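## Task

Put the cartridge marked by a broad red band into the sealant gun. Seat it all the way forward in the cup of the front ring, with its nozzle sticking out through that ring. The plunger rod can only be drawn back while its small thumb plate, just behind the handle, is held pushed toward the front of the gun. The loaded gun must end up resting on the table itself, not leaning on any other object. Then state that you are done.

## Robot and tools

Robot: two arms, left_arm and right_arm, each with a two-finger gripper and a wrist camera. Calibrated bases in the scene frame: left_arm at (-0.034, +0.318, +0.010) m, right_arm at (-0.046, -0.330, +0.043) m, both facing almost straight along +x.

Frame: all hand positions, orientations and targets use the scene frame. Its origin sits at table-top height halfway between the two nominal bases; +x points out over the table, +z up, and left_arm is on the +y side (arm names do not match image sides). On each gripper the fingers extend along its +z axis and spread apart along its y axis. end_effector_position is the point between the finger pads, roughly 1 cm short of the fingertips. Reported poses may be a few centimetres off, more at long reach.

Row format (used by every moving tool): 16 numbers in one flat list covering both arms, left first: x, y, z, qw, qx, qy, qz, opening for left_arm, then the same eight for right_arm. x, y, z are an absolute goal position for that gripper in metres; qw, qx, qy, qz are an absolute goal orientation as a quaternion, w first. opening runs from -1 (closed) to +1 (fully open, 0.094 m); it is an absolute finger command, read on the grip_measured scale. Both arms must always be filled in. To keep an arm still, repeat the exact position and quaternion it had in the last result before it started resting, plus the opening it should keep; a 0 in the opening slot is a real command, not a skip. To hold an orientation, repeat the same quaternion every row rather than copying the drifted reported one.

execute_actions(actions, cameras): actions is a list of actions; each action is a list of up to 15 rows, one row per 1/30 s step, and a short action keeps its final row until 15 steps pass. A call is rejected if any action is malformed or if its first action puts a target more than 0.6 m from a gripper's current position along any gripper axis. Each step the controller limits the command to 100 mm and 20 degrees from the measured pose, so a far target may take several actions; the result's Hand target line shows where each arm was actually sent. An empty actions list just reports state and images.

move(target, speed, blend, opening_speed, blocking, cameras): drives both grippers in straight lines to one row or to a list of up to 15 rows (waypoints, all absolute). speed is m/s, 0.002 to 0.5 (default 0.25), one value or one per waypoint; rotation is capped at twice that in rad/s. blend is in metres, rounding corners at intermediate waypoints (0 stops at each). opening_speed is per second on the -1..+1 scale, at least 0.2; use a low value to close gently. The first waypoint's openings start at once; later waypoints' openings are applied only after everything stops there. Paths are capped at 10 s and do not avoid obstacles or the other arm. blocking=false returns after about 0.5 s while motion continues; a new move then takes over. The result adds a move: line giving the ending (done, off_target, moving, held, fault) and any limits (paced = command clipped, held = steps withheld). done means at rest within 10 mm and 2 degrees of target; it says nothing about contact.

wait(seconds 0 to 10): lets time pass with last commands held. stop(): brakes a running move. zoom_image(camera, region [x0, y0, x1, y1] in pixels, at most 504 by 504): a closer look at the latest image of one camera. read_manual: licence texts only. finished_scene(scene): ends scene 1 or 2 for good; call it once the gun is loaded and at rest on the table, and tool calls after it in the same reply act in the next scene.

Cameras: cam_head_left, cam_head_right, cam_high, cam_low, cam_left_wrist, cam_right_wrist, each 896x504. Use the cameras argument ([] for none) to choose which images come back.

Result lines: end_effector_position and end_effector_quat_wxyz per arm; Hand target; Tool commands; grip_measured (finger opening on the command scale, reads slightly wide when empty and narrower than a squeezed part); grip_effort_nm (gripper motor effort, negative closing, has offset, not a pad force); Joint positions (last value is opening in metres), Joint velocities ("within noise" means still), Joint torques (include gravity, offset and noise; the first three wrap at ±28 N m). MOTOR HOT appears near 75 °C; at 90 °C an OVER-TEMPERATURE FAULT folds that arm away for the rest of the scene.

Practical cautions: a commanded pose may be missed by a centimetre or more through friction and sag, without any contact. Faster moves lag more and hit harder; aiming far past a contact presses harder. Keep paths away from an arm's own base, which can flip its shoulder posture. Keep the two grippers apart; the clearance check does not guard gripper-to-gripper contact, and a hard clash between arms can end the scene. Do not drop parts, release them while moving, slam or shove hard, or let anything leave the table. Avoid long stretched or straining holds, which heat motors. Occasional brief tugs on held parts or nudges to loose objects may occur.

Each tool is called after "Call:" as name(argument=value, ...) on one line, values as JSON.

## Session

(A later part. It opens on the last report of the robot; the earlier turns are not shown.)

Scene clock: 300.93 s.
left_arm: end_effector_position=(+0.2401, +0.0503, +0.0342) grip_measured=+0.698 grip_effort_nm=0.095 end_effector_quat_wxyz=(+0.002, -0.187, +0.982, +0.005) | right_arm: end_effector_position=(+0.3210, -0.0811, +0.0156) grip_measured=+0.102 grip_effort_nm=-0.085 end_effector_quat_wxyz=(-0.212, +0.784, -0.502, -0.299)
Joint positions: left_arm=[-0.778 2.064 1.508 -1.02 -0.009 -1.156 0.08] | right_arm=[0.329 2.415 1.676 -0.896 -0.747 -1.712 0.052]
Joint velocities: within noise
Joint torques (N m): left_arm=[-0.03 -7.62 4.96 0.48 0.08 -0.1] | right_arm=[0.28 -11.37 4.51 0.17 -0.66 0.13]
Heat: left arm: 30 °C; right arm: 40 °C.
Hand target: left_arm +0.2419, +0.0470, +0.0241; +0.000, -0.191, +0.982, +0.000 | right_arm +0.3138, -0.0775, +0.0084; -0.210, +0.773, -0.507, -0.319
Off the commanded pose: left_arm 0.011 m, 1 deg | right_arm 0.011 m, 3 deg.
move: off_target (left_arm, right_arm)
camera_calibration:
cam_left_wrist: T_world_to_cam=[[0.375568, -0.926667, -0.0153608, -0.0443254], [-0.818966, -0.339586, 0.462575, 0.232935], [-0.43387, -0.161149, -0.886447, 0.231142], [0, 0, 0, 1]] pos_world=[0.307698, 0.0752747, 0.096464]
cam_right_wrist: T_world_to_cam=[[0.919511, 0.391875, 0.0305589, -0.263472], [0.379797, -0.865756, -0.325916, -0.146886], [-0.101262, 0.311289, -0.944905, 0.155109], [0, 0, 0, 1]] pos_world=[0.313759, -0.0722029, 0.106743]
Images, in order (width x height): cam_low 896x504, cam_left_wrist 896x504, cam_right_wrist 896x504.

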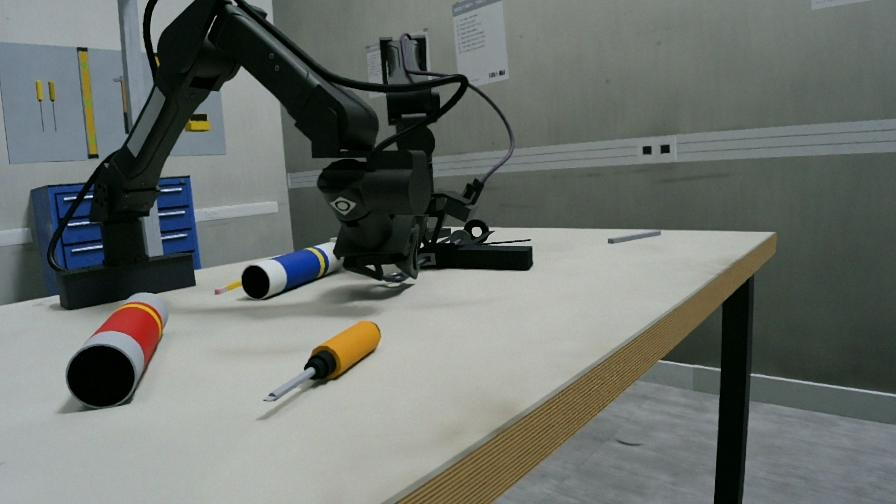

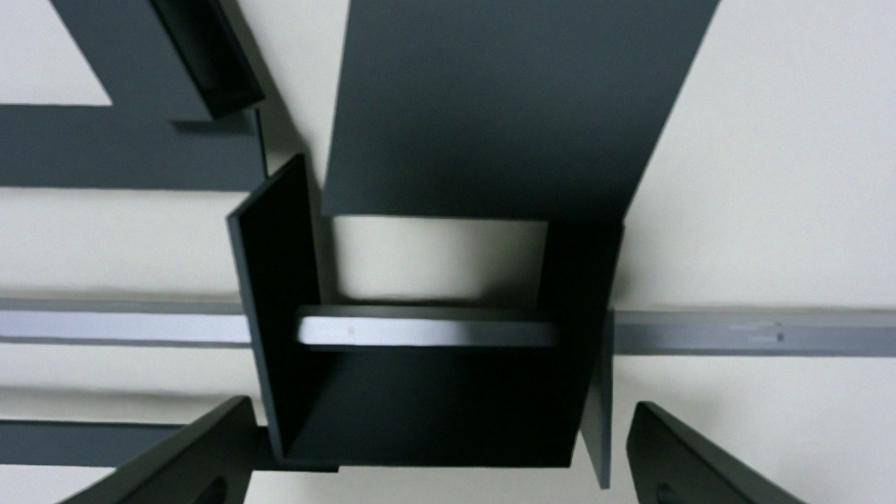

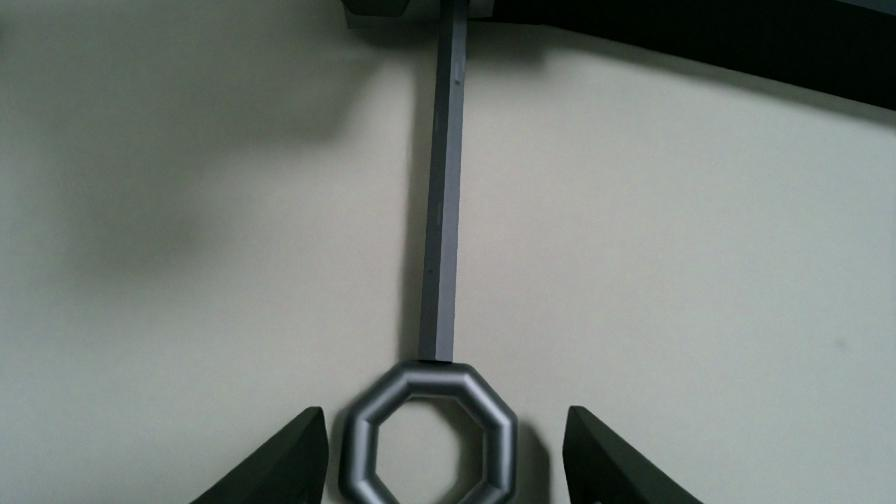

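Call:
move(target=[0.2423, 0.0466, 0.012, 0, -0.1908, 0.9816, 0, 0.7, 0.315, -0.0770, 0.006, 0.2101, -0.7722, 0.5073, 0.3198, -1], speed=0.05, opening_speed=0.8, cameras=["cam_left_wrist","cam_right_wrist","cam_low"])

Call:
zoom_image(camera="cam_low", region=[320, 180, 560, 310])

Scene clock: 326.57 s.
left_arm: end_effector_position=(+0.2394, +0.0496, +0.0340) grip_measured=+0.698 grip_effort_nm=0.090 end_effector_quat_wxyz=(+0.006, -0.184, +0.983, +0.006) | right_arm: end_effector_position=(+0.3197, -0.0815, +0.0144) grip_measured=-0.237 grip_effort_nm=-1.009 end_effector_quat_wxyz=(-0.208, +0.779, -0.507, -0.304)
Joint positions: left_arm=[-0.784 2.063 1.505 -1.016 -0.017 -1.156 0.08] | right_arm=[0.328 2.42 1.676 -0.9 -0.752 -1.701 0.036]
Joint velocities: within noise
Joint torques (N m): left_arm=[0.05 -6.6 3.28 0.79 0.11 -0.09] | right_arm=[0.24 -11.12 4.93 0.24 -0.63 0.11]
Heat: left arm: 30 °C; right arm: 40 °C.
Hand target: left_arm +0.2408, +0.0467, +0.0136; +0.003, -0.188, +0.982, +0.002 | right_arm +0.3153, -0.0777, +0.0065; -0.209, +0.770, -0.511, -0.320
Off the commanded pose: left_arm 0.022 m, 1 deg | right_arm 0.011 m, 2 deg.
move: off_target (left_arm, right_arm)
camera_calibration:
cam_left_wrist: T_world_to_cam=[[0.369951, -0.928896, -0.0169761, -0.0431337], [-0.824035, -0.336518, 0.455765, 0.23347], [-0.429071, -0.154622, -0.889938, 0.229217], [0, 0, 0, 1]] pos_world=[0.306695, 0.0739419, 0.096849]
cam_right_wrist: T_world_to_cam=[[0.923647, 0.382973, 0.014432, -0.263881], [0.365815, -0.869787, -0.331134, -0.142996], [-0.114263, 0.31113, -0.943473, 0.158076], [0, 0, 0, 1]] pos_world=[0.314105, -0.0724992, 0.105598]
Images, in order (width x height): cam_low 896x504, cam_left_wrist 896x504, cam_right_wrist 896x504.

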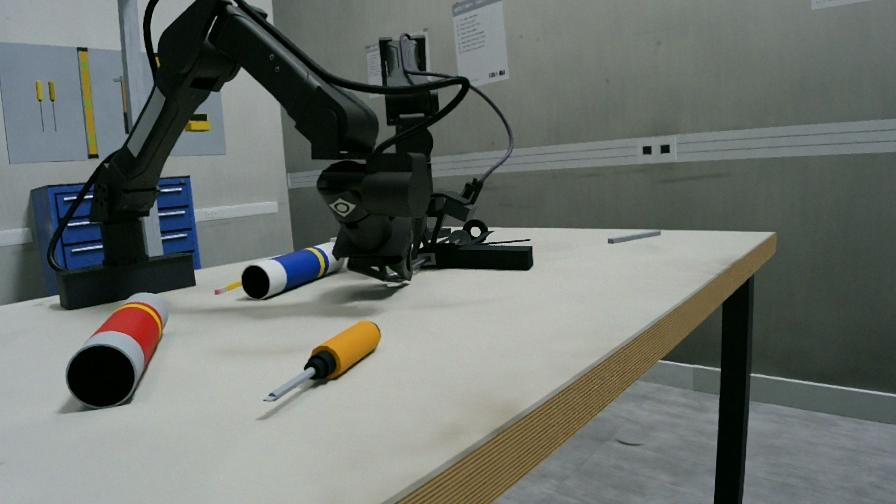

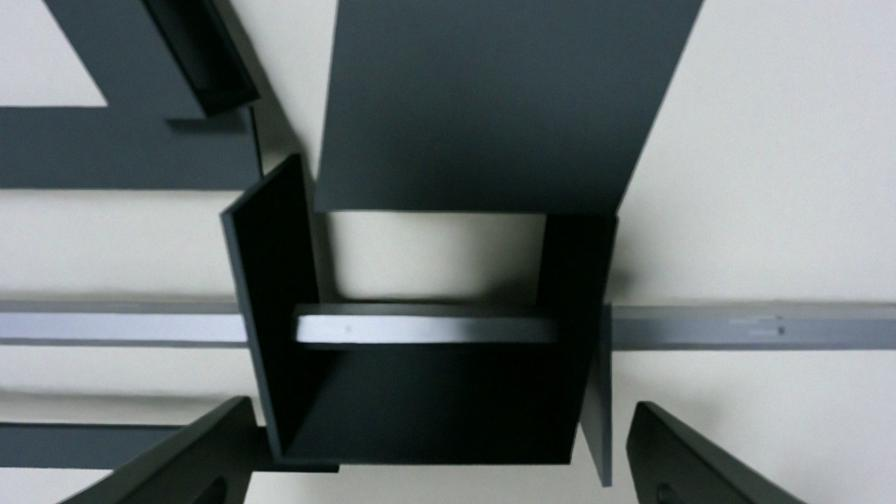

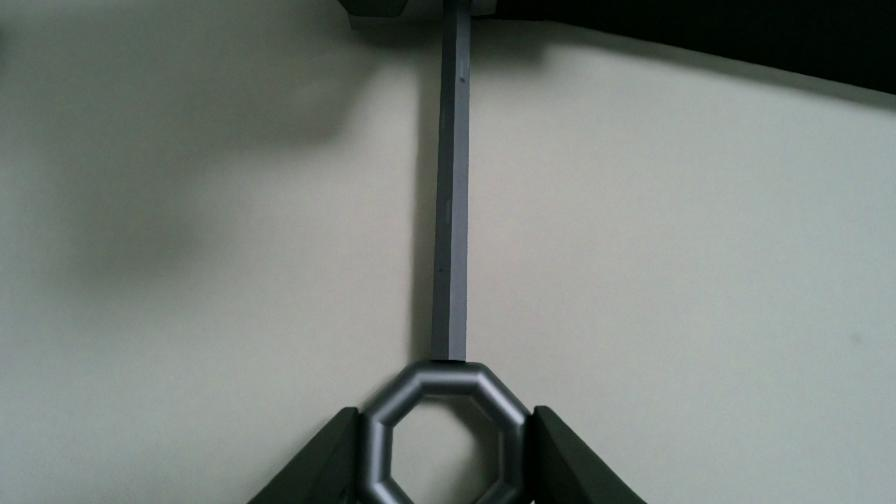

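Scaled by 2.100 from the camera's 896x504 image, which has a finer 1280x720 frame.

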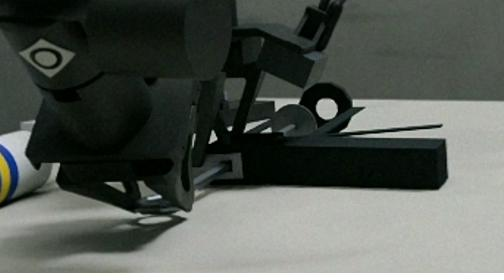

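Call:
execute_actions(actions=[], cameras=["cam_high","cam_head_left","cam_head_right","cam_low"])

Call:
zoom_image(camera="cam_high", region=[360, 230, 520, 330])

Call:
zoom_image(camera="cam_head_right", region=[280, 220, 430, 320])

Call:
zoom_image(camera="cam_low", region=[370, 200, 490, 290])

Scene clock: 414.13 s.
left_arm: end_effector_position=(+0.2394, +0.0496, +0.0340) grip_measured=+0.698 grip_effort_nm=0.095 end_effector_quat_wxyz=(+0.006, -0.184, +0.983, +0.006) | right_arm: end_effector_position=(+0.3197, -0.0815, +0.0144) grip_measured=-0.237 grip_effort_nm=-1.004 end_effector_quat_wxyz=(-0.208, +0.779, -0.507, -0.304)
Joint positions: left_arm=[-0.784 2.063 1.505 -1.016 -0.017 -1.156 0.08] | right_arm=[0.328 2.42 1.676 -0.9 -0.752 -1.701 0.036]
Joint velocities: within noise
Joint torques (N m): left_arm=[0.05 -6.72 3.32 0.8 0.11 -0.05] | right_arm=[0.25 -11.1 4.93 0.24 -0.63 0.11]
Heat: left arm: 30 °C; right arm: 38 °C.
Hand target: left_arm +0.2408, +0.0467, +0.0136; +0.003, -0.188, +0.982, +0.002 | right_arm +0.3153, -0.0777, +0.0065; -0.209, +0.770, -0.511, -0.320
Tool commands: left_gripper/opening=+0.7 right_gripper/opening=-1.0
Off the commanded pose: left_arm 0.022 m, 1 deg | right_arm 0.011 m, 2 deg.
Images, in order (width x height): cam_head_left 896x504, cam_head_right 896x504, cam_high 896x504, cam_low 896x504.

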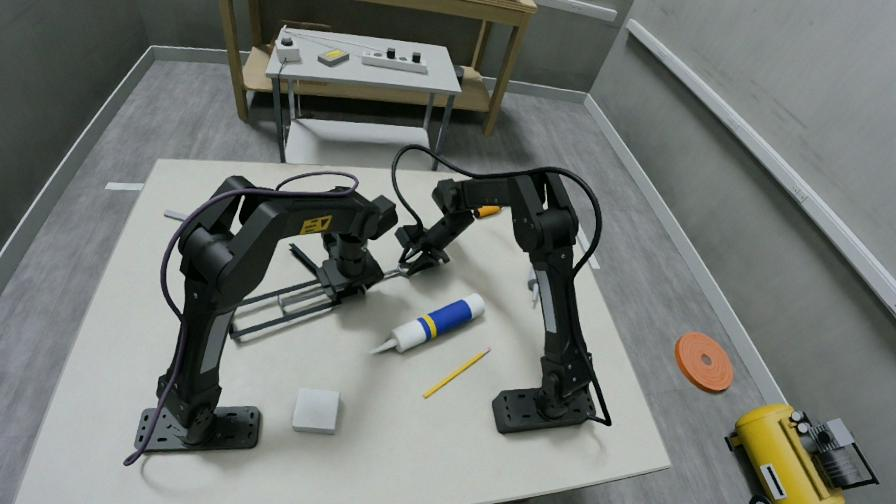

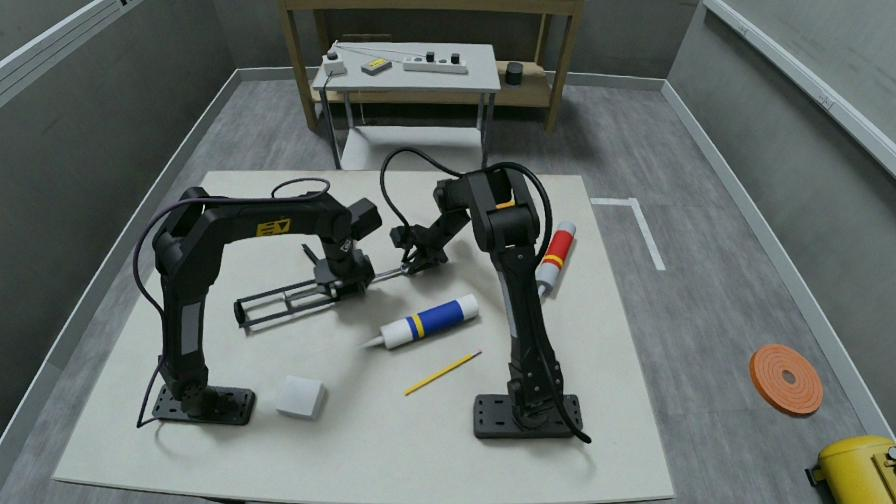

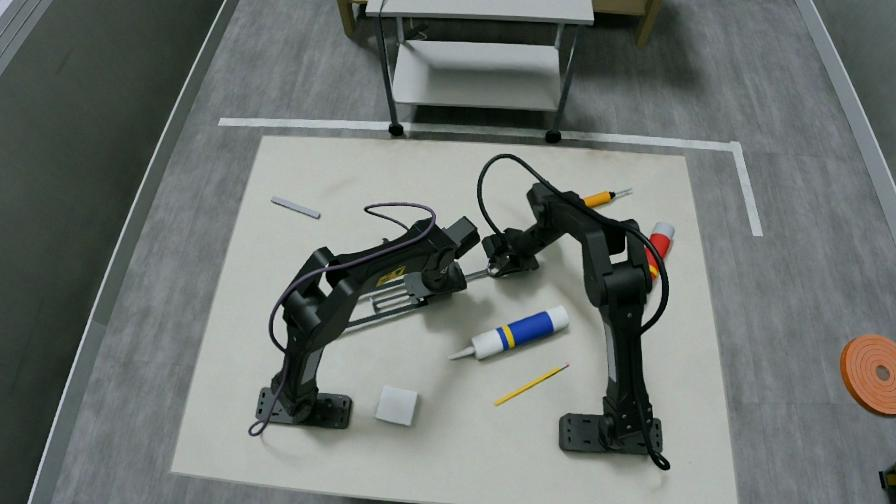

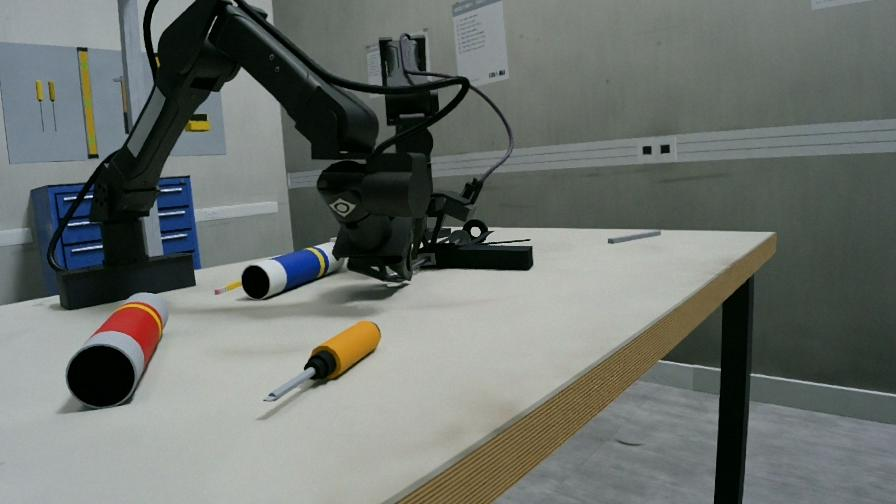

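Scaled by 3.150 from the camera's 896x504 image, which has a finer 1280x720 frame.

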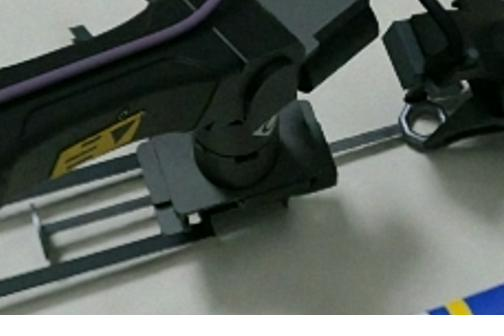

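Scaled by 3.360 from the camera's 896x504 image, which has a finer 1280x720 frame.

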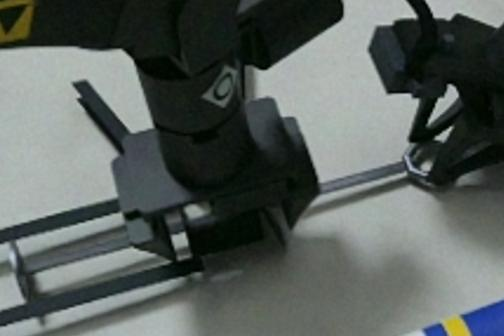

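Scaled by 4.200 from the camera's 896x504 image, which has a finer 1280x720 frame.

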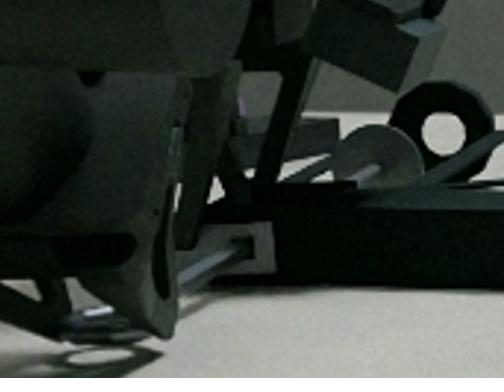

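Call:
move(target=[[0.2423, 0.0466, 0.036, 0, -0.1908, 0.9816, 0, 0.7, 0.315, -0.0770, 0.006, 0.2101, -0.7722, 0.5073, 0.3198, -1],[0.2490, 0.0486, 0.034, 0, -0.1908, 0.9816, 0, 0.7, 0.315, -0.0770, 0.006, 0.2101, -0.7722, 0.5073, 0.3198, -1],[0.2490, 0.0486, 0.017, 0, -0.1908, 0.9816, 0, 0.7, 0.315, -0.0770, 0.006, 0.2101, -0.7722, 0.5073, 0.3198, -1]], speed=0.05, cameras=["cam_left_wrist","cam_head_right","cam_high"])

Call:
zoom_image(camera="cam_head_right", region=[280, 220, 430, 320])

Scene clock: 431.70 s.
left_arm: end_effector_position=(+0.2408, +0.0502, +0.0345) grip_measured=+0.698 grip_effort_nm=0.095 end_effector_quat_wxyz=(-0.002, -0.193, +0.981, +0.001) | right_arm: end_effector_position=(+0.3197, -0.0815, +0.0144) grip_measured=-0.237 grip_effort_nm=-1.004 end_effector_quat_wxyz=(-0.208, +0.779, -0.507, -0.304)
Joint positions: left_arm=[-0.772 2.064 1.51 -1.02 0.002 -1.163 0.08] | right_arm=[0.328 2.42 1.676 -0.9 -0.752 -1.701 0.036]
Joint velocities: within noise
Joint torques (N m): left_arm=[0.58 -6.24 5 0.6 0.08 0.11] | right_arm=[0.39 -11.1 4.93 0.24 -0.62 0.03]
Heat: left arm: 30 °C; right arm: 39 °C.
Hand target: left_arm +0.2462, +0.0472, +0.0175; -0.003, -0.193, +0.981, -0.002 | right_arm +0.3148, -0.0772, +0.0063; -0.210, +0.772, -0.507, -0.320
Off the commanded pose: left_arm 0.019 m, 0 deg | right_arm 0.011 m, 2 deg.
move: off_target (left_arm, right_arm)
camera_calibration:
cam_left_wrist: T_world_to_cam=[[0.388287, -0.921487, -0.00973857, -0.0481128], [-0.811228, -0.346802, 0.470784, 0.231514], [-0.437198, -0.174899, -0.882195, 0.233086], [0, 0, 0, 1]] pos_world=[0.308397, 0.0767206, 0.0961664]
Images, in order (width x height): cam_head_right 896x504, cam_high 896x504, cam_left_wrist 896x504.

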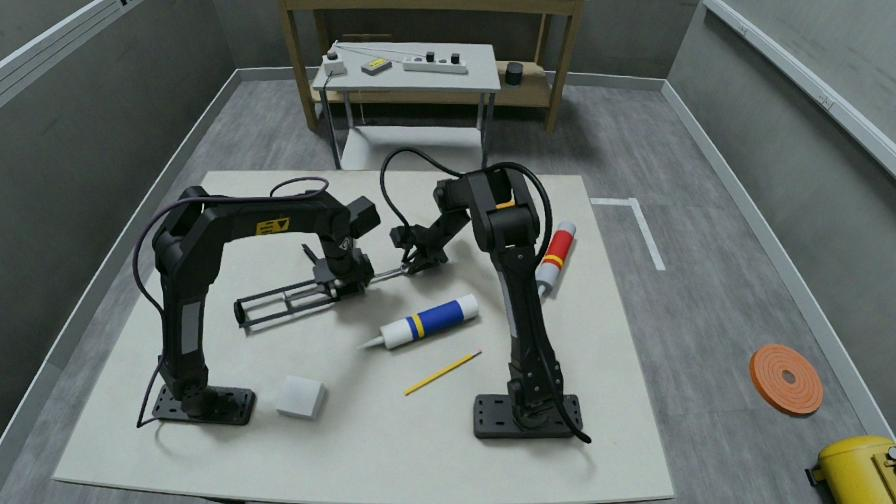

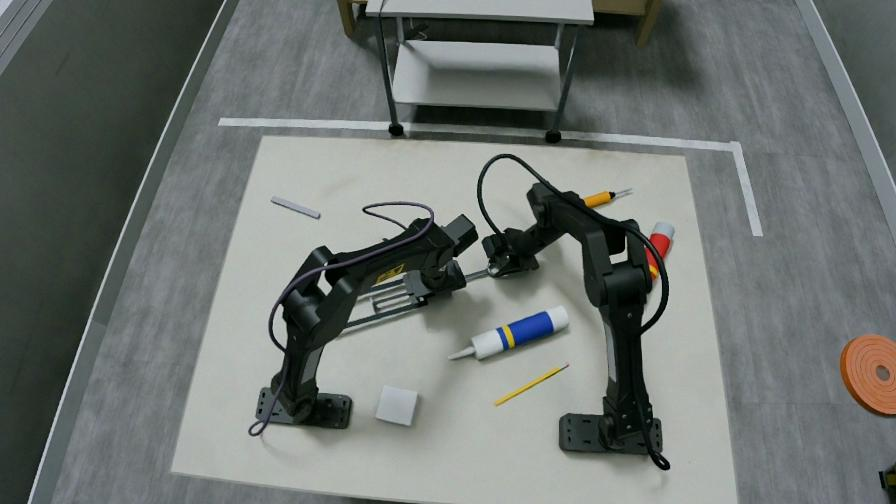

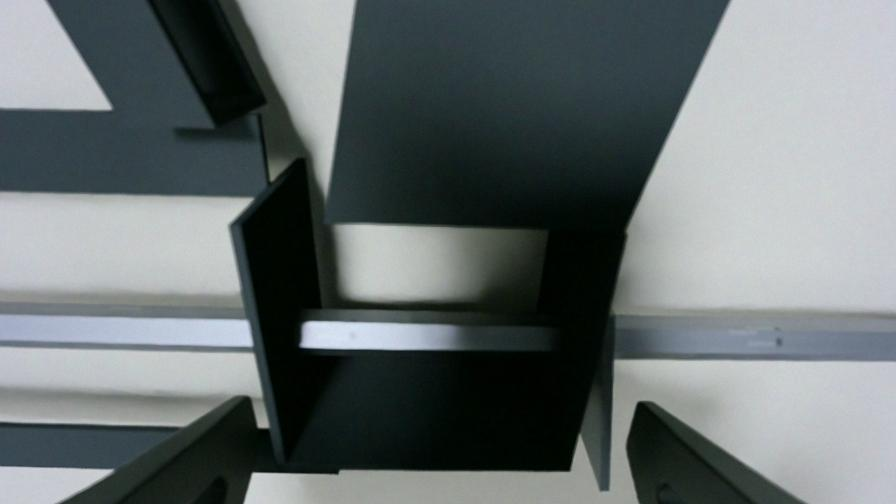

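Scaled by 3.360 from the camera's 896x504 image, which has a finer 1280x720 frame.

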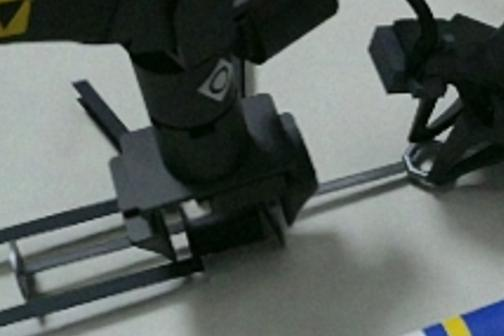

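Call:
zoom_image(camera="cam_left_wrist", region=[100, 300, 400, 504])

Scaled by 1.680 from the camera's 896x504 image, which has a finer 1280x720 frame.

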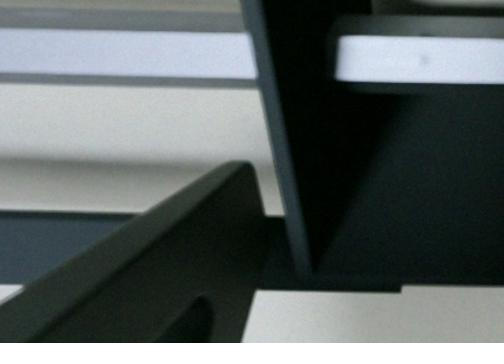

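Call:
move(target=[[0.2440, 0.0466, 0.058, 0, -0.1908, 0.9816, 0, 0.7, 0.315, -0.0770, 0.006, 0.2101, -0.7722, 0.5073, 0.3198, -1],[0.2540, 0.0496, 0.045, 0, -0.1908, 0.9816, 0, 0.7, 0.315, -0.0770, 0.006, 0.2101, -0.7722, 0.5073, 0.3198, -1]], speed=0.06, cameras=["cam_left_wrist","cam_head_right","cam_high"])

Call:
zoom_image(camera="cam_left_wrist", region=[100, 300, 400, 504])

Scene clock: 455.37 s.
left_arm: end_effector_position=(+0.2516, +0.0539, +0.0458) grip_measured=+0.698 grip_effort_nm=0.100 end_effector_quat_wxyz=(+0.000, -0.201, +0.980, -0.002) | right_arm: end_effector_position=(+0.3197, -0.0815, +0.0144) grip_measured=-0.237 grip_effort_nm=-1.009 end_effector_quat_wxyz=(-0.208, +0.779, -0.507, -0.304)
Joint positions: left_arm=[-0.746 2.066 1.559 -1.061 0.002 -1.152 0.08] | right_arm=[0.328 2.42 1.676 -0.9 -0.752 -1.701 0.036]
Joint velocities: within noise
Joint torques (N m): left_arm=[0.34 -7.62 7.88 0.07 -0.02 0.17] | right_arm=[0.38 -11.08 4.94 0.24 -0.62 0.02]
Heat: left arm: 31 °C; right arm: 39 °C.
Hand target: left_arm +0.2561, +0.0519, +0.0443; +0.000, -0.196, +0.981, +0.000 | right_arm +0.3148, -0.0772, +0.0063; -0.210, +0.772, -0.507, -0.320
Off the commanded pose: left_arm 0.005 m, 1 deg | right_arm 0.011 m, 2 deg.
move: off_target (right_arm)
camera_calibration:
cam_left_wrist: T_world_to_cam=[[0.402407, -0.915452, -0.00407576, -0.0529729], [-0.807921, -0.357226, 0.468672, 0.236039], [-0.430503, -0.185304, -0.883363, 0.247337], [0, 0, 0, 1]] pos_world=[0.318496, 0.0816573, 0.107648]
Images, in order (width x height): cam_head_right 896x504, cam_high 896x504, cam_left_wrist 896x504.

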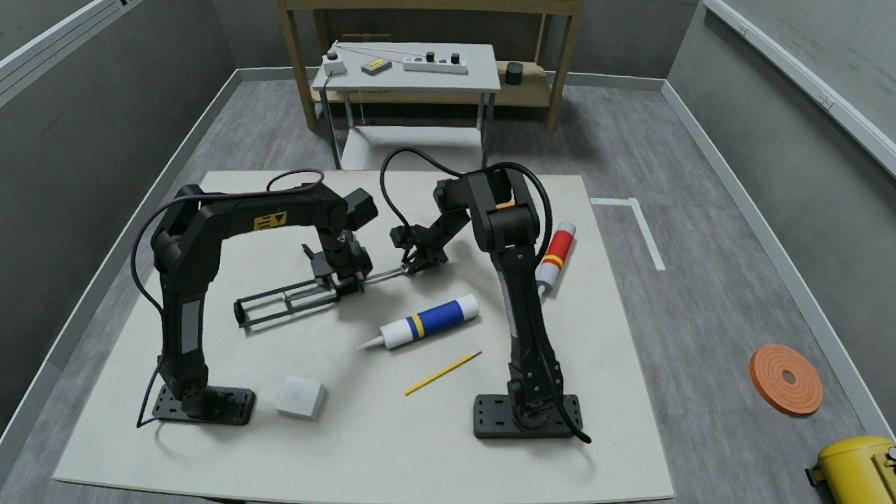

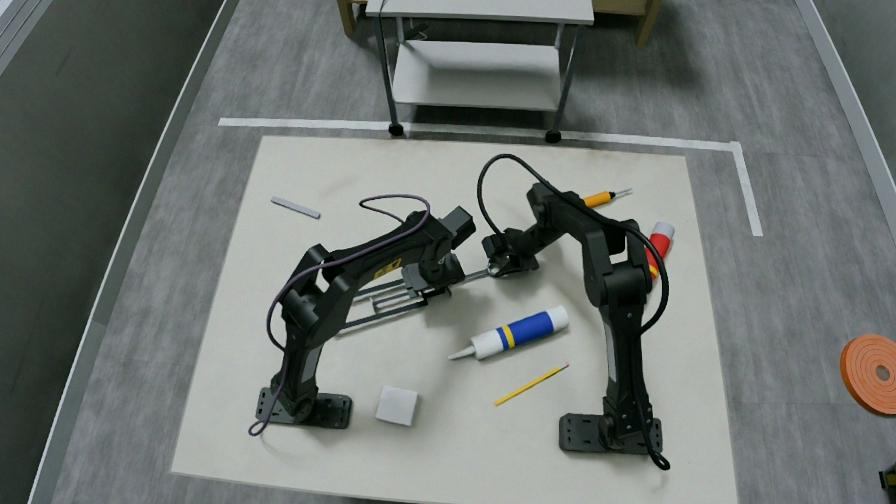

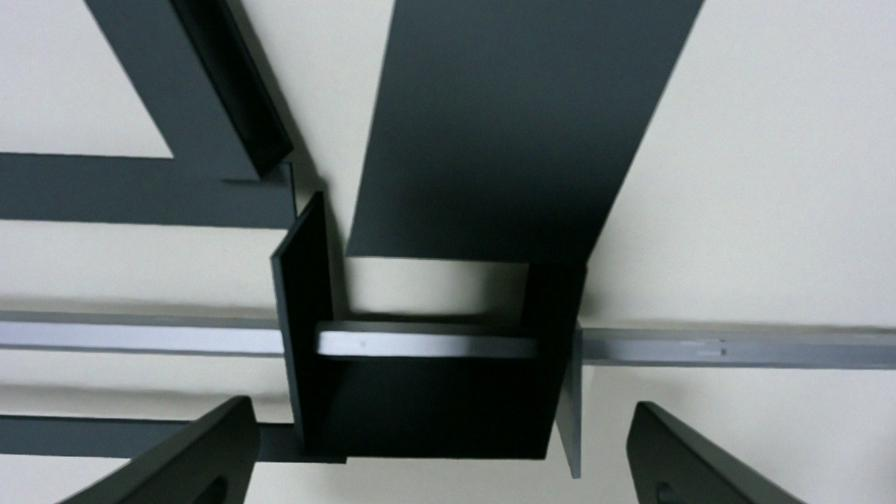

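Scaled by 1.680 from the camera's 896x504 image, which has a finer 1280x720 frame.

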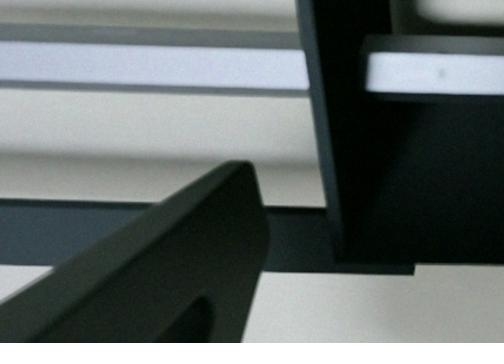

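Call:
move(target=[[0.2484, 0.0475, 0.040, 0, -0.1865, 0.9825, 0, 0.7, 0.315, -0.0770, 0.006, 0.2101, -0.7722, 0.5073, 0.3198, -1],[0.2484, 0.0475, 0.026, 0, -0.1865, 0.9825, 0, 0.7, 0.315, -0.0770, 0.006, 0.2101, -0.7722, 0.5073, 0.3198, -1]], speed=0.04, cameras=["cam_left_wrist"])

Call:
zoom_image(camera="cam_left_wrist", region=[100, 300, 400, 504])

Scene clock: 489.10 s.
left_arm: end_effector_position=(+0.2448, +0.0489, +0.0346) grip_measured=+0.698 grip_effort_nm=0.090 end_effector_quat_wxyz=(-0.002, -0.190, +0.982, +0.001) | right_arm: end_effector_position=(+0.3197, -0.0815, +0.0144) grip_measured=-0.237 grip_effort_nm=-1.009 end_effector_quat_wxyz=(-0.208, +0.779, -0.507, -0.304)
Joint positions: left_arm=[-0.767 2.078 1.531 -1.027 0.002 -1.152 0.08] | right_arm=[0.328 2.42 1.676 -0.9 -0.752 -1.701 0.036]
Joint velocities: within noise
Joint torques (N m): left_arm=[-0.27 -7.94 5.26 0.38 0.02 0.15] | right_arm=[0.39 -11.08 4.94 0.23 -0.62 0.03]
Heat: left arm: 32 °C; right arm: 39 °C.
Hand target: left_arm +0.2460, +0.0457, +0.0265; +0.000, -0.183, +0.983, +0.000 | right_arm +0.3148, -0.0772, +0.0063; -0.210, +0.772, -0.507, -0.320
Off the commanded pose: left_arm 0.009 m, 0 deg | right_arm 0.011 m, 2 deg.
move: off_target (right_arm)
camera_calibration:
cam_left_wrist: T_world_to_cam=[[0.382625, -0.923853, -0.00970638, -0.0494068], [-0.813336, -0.3418, 0.470806, 0.234471], [-0.438273, -0.172248, -0.882183, 0.23479], [0, 0, 0, 1]] pos_world=[0.31251, 0.0749396, 0.0962582]
Images, in order (width x height): cam_left_wrist 896x504.

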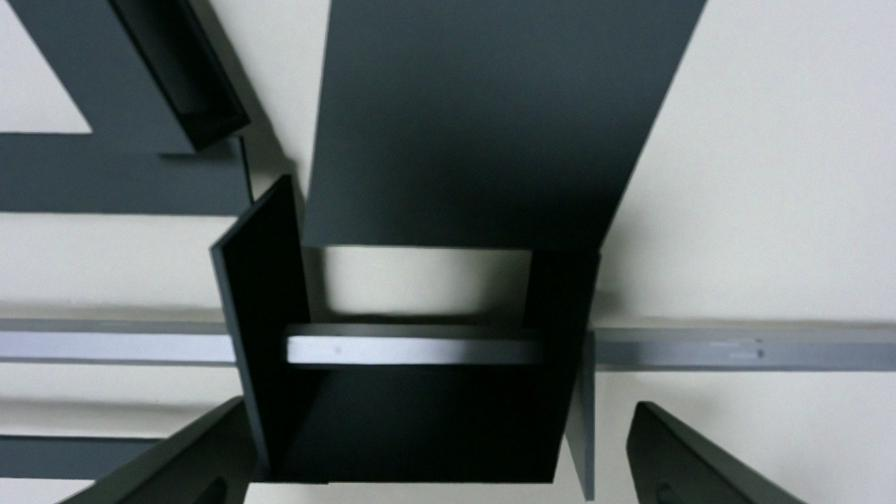

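Scaled by 1.680 from the camera's 896x504 image, which has a finer 1280x720 frame.

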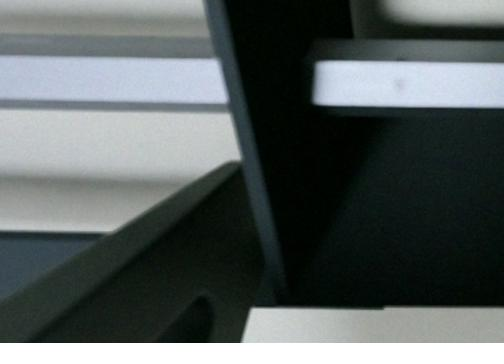

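Call:
move(target=[[0.2472, 0.0520, 0.034, 0, -0.1865, 0.9825, 0, 0.7, 0.315, -0.0770, 0.006, 0.2101, -0.7722, 0.5073, 0.3198, -1],[0.2472, 0.0520, 0.018, 0, -0.1865, 0.9825, 0, 0.7, 0.315, -0.0770, 0.006, 0.2101, -0.7722, 0.5073, 0.3198, -1]], speed=0.04, cameras=["cam_left_wrist"])

Call:
zoom_image(camera="cam_left_wrist", region=[100, 300, 400, 504])

Scene clock: 503.53 s.
left_arm: end_effector_position=(+0.2455, +0.0547, +0.0255) grip_measured=+0.698 grip_effort_nm=0.095 end_effector_quat_wxyz=(-0.002, -0.190, +0.982, +0.001) | right_arm: end_effector_position=(+0.3197, -0.0815, +0.0144) grip_measured=-0.237 grip_effort_nm=-1.009 end_effector_quat_wxyz=(-0.208, +0.779, -0.507, -0.304)
Joint positions: left_arm=[-0.755 2.078 1.493 -0.99 0.002 -1.139 0.08] | right_arm=[0.328 2.42 1.676 -0.9 -0.752 -1.701 0.036]
Joint velocities: within noise
Joint torques (N m): left_arm=[0.36 -8.06 5 0.36 -0.03 0.19] | right_arm=[0.38 -11.07 4.93 0.24 -0.62 0.03]
Heat: left arm: 32 °C; right arm: 39 °C.
Hand target: left_arm +0.2490, +0.0545, +0.0180; +0.000, -0.186, +0.983, +0.000 | right_arm +0.3148, -0.0772, +0.0063; -0.210, +0.772, -0.507, -0.320
Off the commanded pose: left_arm 0.008 m, 0 deg | right_arm 0.011 m, 2 deg.
move: off_target (right_arm)
camera_calibration:
cam_left_wrist: T_world_to_cam=[[0.381196, -0.924428, -0.0110637, -0.0439796], [-0.813327, -0.341024, 0.471382, 0.241333], [-0.439532, -0.170691, -0.88186, 0.22826], [0, 0, 0, 1]] pos_world=[0.313375, 0.0806063, 0.0870461]
Images, in order (width x height): cam_left_wrist 896x504.

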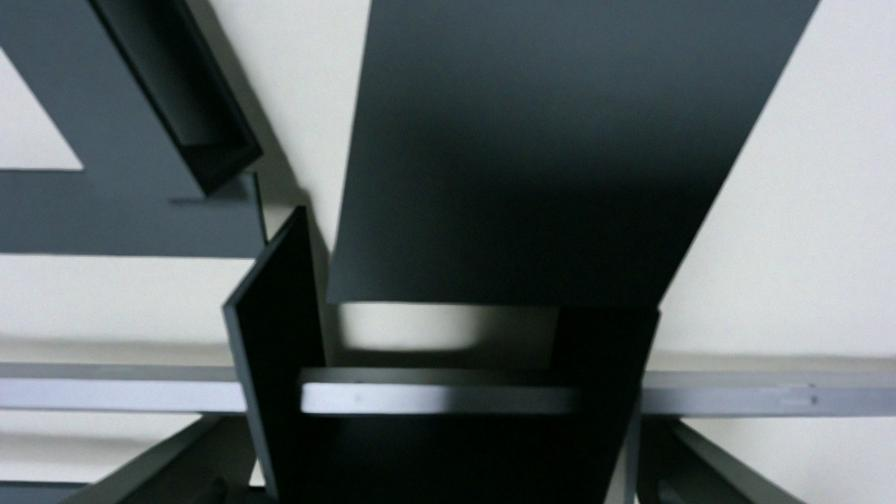

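Scaled by 1.680 from the camera's 896x504 image, which has a finer 1280x720 frame.

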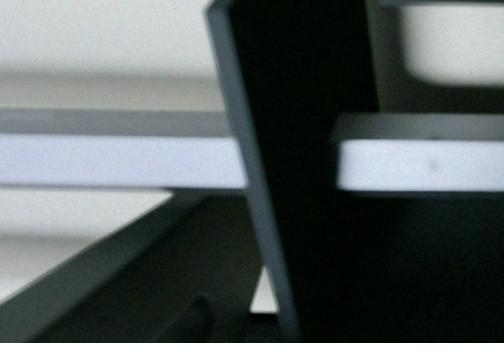

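Call:
move(target=[0.2415, 0.0490, 0.018, 0, -0.1865, 0.9825, 0, 0.7, 0.315, -0.0770, 0.006, 0.2101, -0.7722, 0.5073, 0.3198, -1], speed=0.04, cameras=["cam_left_wrist"])

Call:
zoom_image(camera="cam_left_wrist", region=[100, 300, 400, 504])

Scene clock: 539.30 s.
left_arm: end_effector_position=(+0.2453, +0.0551, +0.0244) grip_measured=+0.698 grip_effort_nm=0.100 end_effector_quat_wxyz=(+0.002, -0.187, +0.982, +0.005) | right_arm: end_effector_position=(+0.3197, -0.0815, +0.0144) grip_measured=-0.237 grip_effort_nm=-1.009 end_effector_quat_wxyz=(-0.208, +0.779, -0.507, -0.304)
Joint positions: left_arm=[-0.76 2.078 1.488 -0.986 -0.009 -1.139 0.08] | right_arm=[0.328 2.42 1.676 -0.9 -0.752 -1.701 0.036]
Joint velocities: within noise
Joint torques (N m): left_arm=[-1.05 -8.58 4.74 0.38 -0.01 -0.13] | right_arm=[0.38 -11.1 4.93 0.23 -0.62 0.03]
Heat: left arm: 32 °C; right arm: 40 °C.
Hand target: left_arm +0.2430, +0.0507, +0.0183; +0.003, -0.187, +0.982, +0.003 | right_arm +0.3148, -0.0772, +0.0063; -0.210, +0.772, -0.507, -0.320
Off the commanded pose: left_arm 0.010 m, 1 deg | right_arm 0.011 m, 2 deg.
move: off_target (right_arm)
camera_calibration:
cam_left_wrist: T_world_to_cam=[[0.376988, -0.926089, -0.0154652, -0.0423466], [-0.818368, -0.340864, 0.462695, 0.243265], [-0.433768, -0.161774, -0.886383, 0.225493], [0, 0, 0, 1]] pos_world=[0.312856, 0.0801822, 0.0866605]
Images, in order (width x height): cam_left_wrist 896x504.

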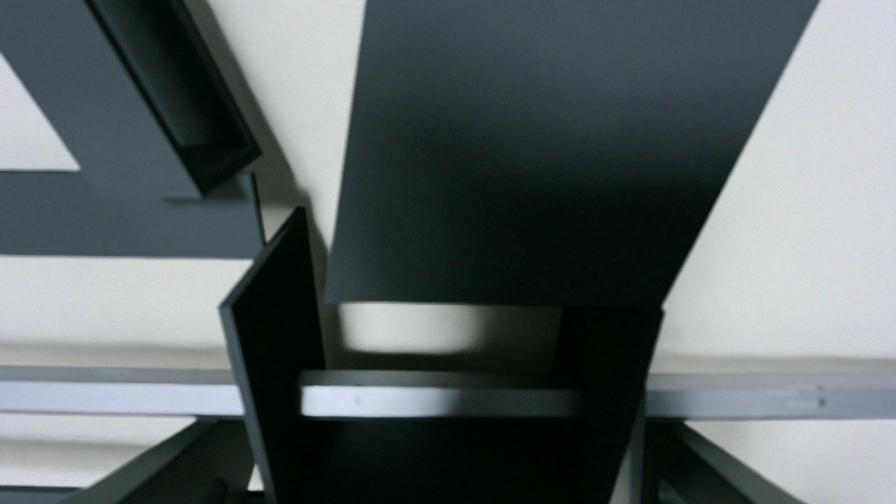

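Scaled by 1.680 from the camera's 896x504 image, which has a finer 1280x720 frame.

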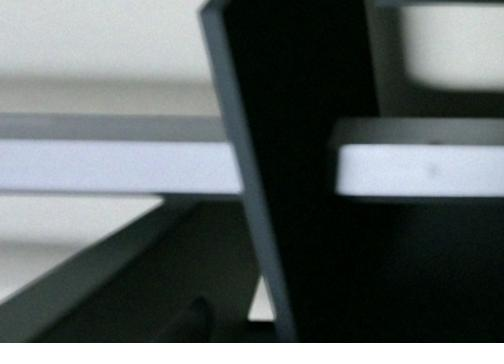

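Call:
move(target=[0.2430, 0.0510, 0.018, 0, -0.1865, 0.9825, 0, -0.3, 0.315, -0.0770, 0.006, 0.2101, -0.7722, 0.5073, 0.3198, -1], speed=0.04, opening_speed=0.4, cameras=["cam_left_wrist"])

Scene clock: 550.03 s.
left_arm: end_effector_position=(+0.2458, +0.0538, +0.0236) grip_measured=+0.179 grip_effort_nm=-1.013 end_effector_quat_wxyz=(+0.004, -0.187, +0.982, +0.002) | right_arm: end_effector_position=(+0.3197, -0.0815, +0.0144) grip_measured=-0.237 grip_effort_nm=-1.009 end_effector_quat_wxyz=(-0.209, +0.779, -0.507, -0.304)
Joint positions: left_arm=[-0.761 2.078 1.485 -0.977 -0.009 -1.139 0.055] | right_arm=[0.328 2.42 1.676 -0.9 -0.752 -1.703 0.036]
Joint velocities: within noise
Joint torques (N m): left_arm=[-0.64 -8.7 4.77 0.31 0.11 -0.06] | right_arm=[0.38 -11.08 4.94 0.23 -0.62 0.03]
Heat: left arm: 33 °C; right arm: 40 °C.
Hand target: left_arm +0.2424, +0.0508, +0.0181; +0.000, -0.186, +0.983, +0.000 | right_arm +0.3147, -0.0773, +0.0063; -0.210, +0.773, -0.507, -0.320
Off the commanded pose: left_arm 0.007 m, 1 deg | right_arm 0.011 m, 2 deg.
move: off_target (right_arm)
camera_calibration:
cam_left_wrist: T_world_to_cam=[[0.375623, -0.92672, -0.00986894, -0.0435146], [-0.820936, -0.33765, 0.460497, 0.244085], [-0.430084, -0.164871, -0.887607, 0.224144], [0, 0, 0, 1]] pos_world=[0.313124, 0.0790442, 0.0861222]
Images, in order (width x height): cam_left_wrist 896x504.

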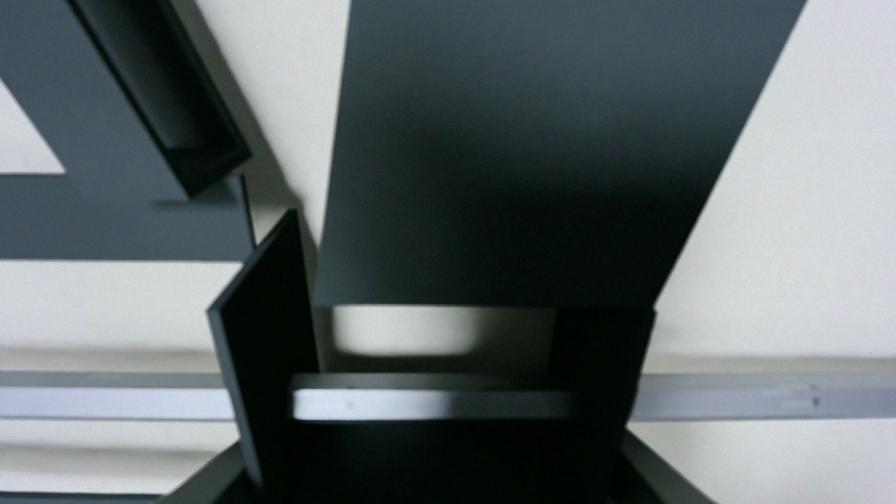

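Call:
move(target=[0.2430, 0.0510, 0.018, 0, -0.1865, 0.9825, 0, -0.3, 0.332, -0.1225, 0.008, 0.2101, -0.7722, 0.5073, 0.3198, -1], speed=0.04, cameras=["cam_left_wrist","cam_right_wrist","cam_high"])

Scene clock: 559.43 s.
left_arm: end_effector_position=(+0.2435, +0.0486, +0.0237) grip_measured=+0.179 grip_effort_nm=-1.018 end_effector_quat_wxyz=(+0.006, -0.181, +0.983, -0.001) | right_arm: end_effector_position=(+0.3209, -0.0982, +0.0140) grip_measured=-0.237 grip_effort_nm=-1.013 end_effector_quat_wxyz=(-0.221, +0.767, -0.499, -0.337)
Joint positions: left_arm=[-0.775 2.078 1.485 -0.969 -0.009 -1.142 0.055] | right_arm=[0.269 2.465 1.713 -0.988 -0.816 -1.804 0.036]
Joint velocities: within noise
Joint torques (N m): left_arm=[-0.23 -8.53 4.78 0.26 0.06 -0.07] | right_arm=[-3.54 -11.92 7.98 -0.44 -0.01 -0.43]
Heat: left arm: 33 °C; right arm: 40 °C.
Hand target: left_arm +0.2404, +0.0483, +0.0181; +0.000, -0.184, +0.983, +0.000 | right_arm +0.3313, -0.1182, +0.0094; -0.216, +0.772, -0.504, -0.320
Off the commanded pose: left_arm 0.006 m, 1 deg | right_arm 0.027 m, 3 deg.
move: off_target (right_arm)
camera_calibration:
cam_left_wrist: T_world_to_cam=[[0.365685, -0.930734, -0.00283693, -0.0449936], [-0.827032, -0.326336, 0.457737, 0.241431], [-0.426957, -0.165041, -0.889083, 0.221583], [0, 0, 0, 1]] pos_world=[0.310731, 0.0734807, 0.0863665]
cam_right_wrist: T_world_to_cam=[[0.921561, 0.388233, 0.000137687, -0.257213], [0.355763, -0.844344, -0.400644, -0.151309], [-0.155427, 0.369267, -0.916234, 0.181572], [0, 0, 0, 1]] pos_world=[0.319089, -0.0949466, 0.105777]
Images, in order (width x height): cam_high 896x504, cam_left_wrist 896x504, cam_right_wrist 896x504.

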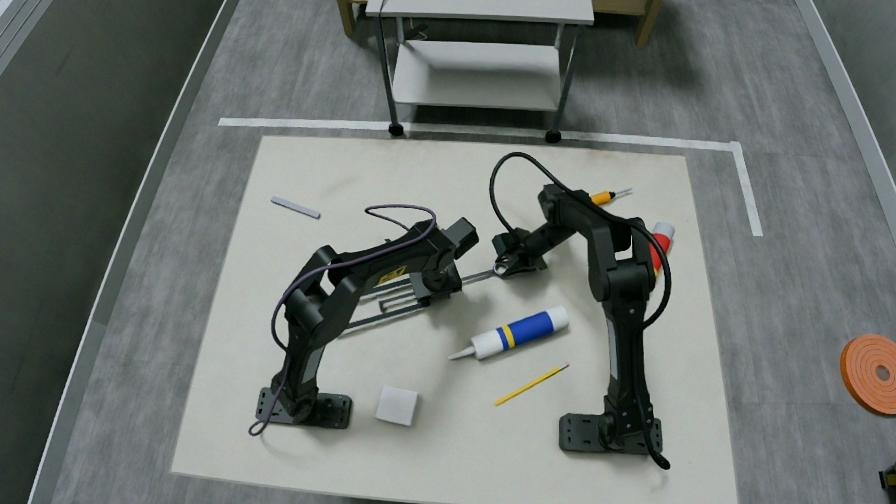

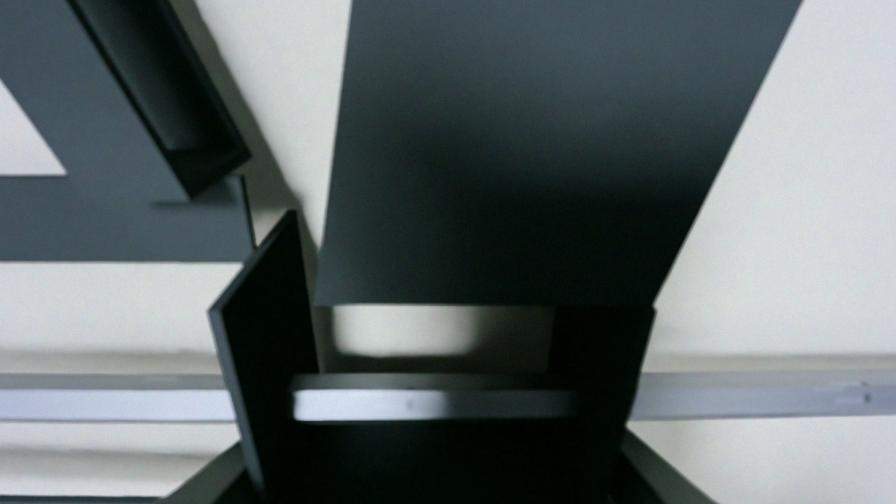

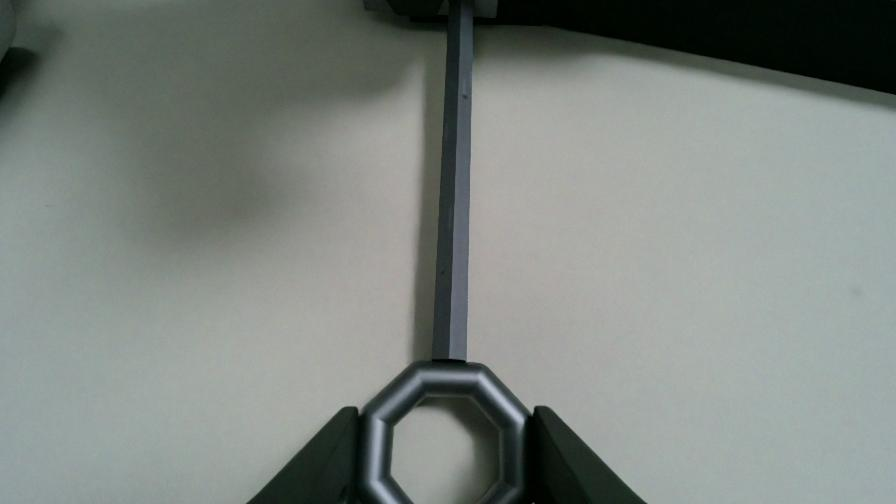

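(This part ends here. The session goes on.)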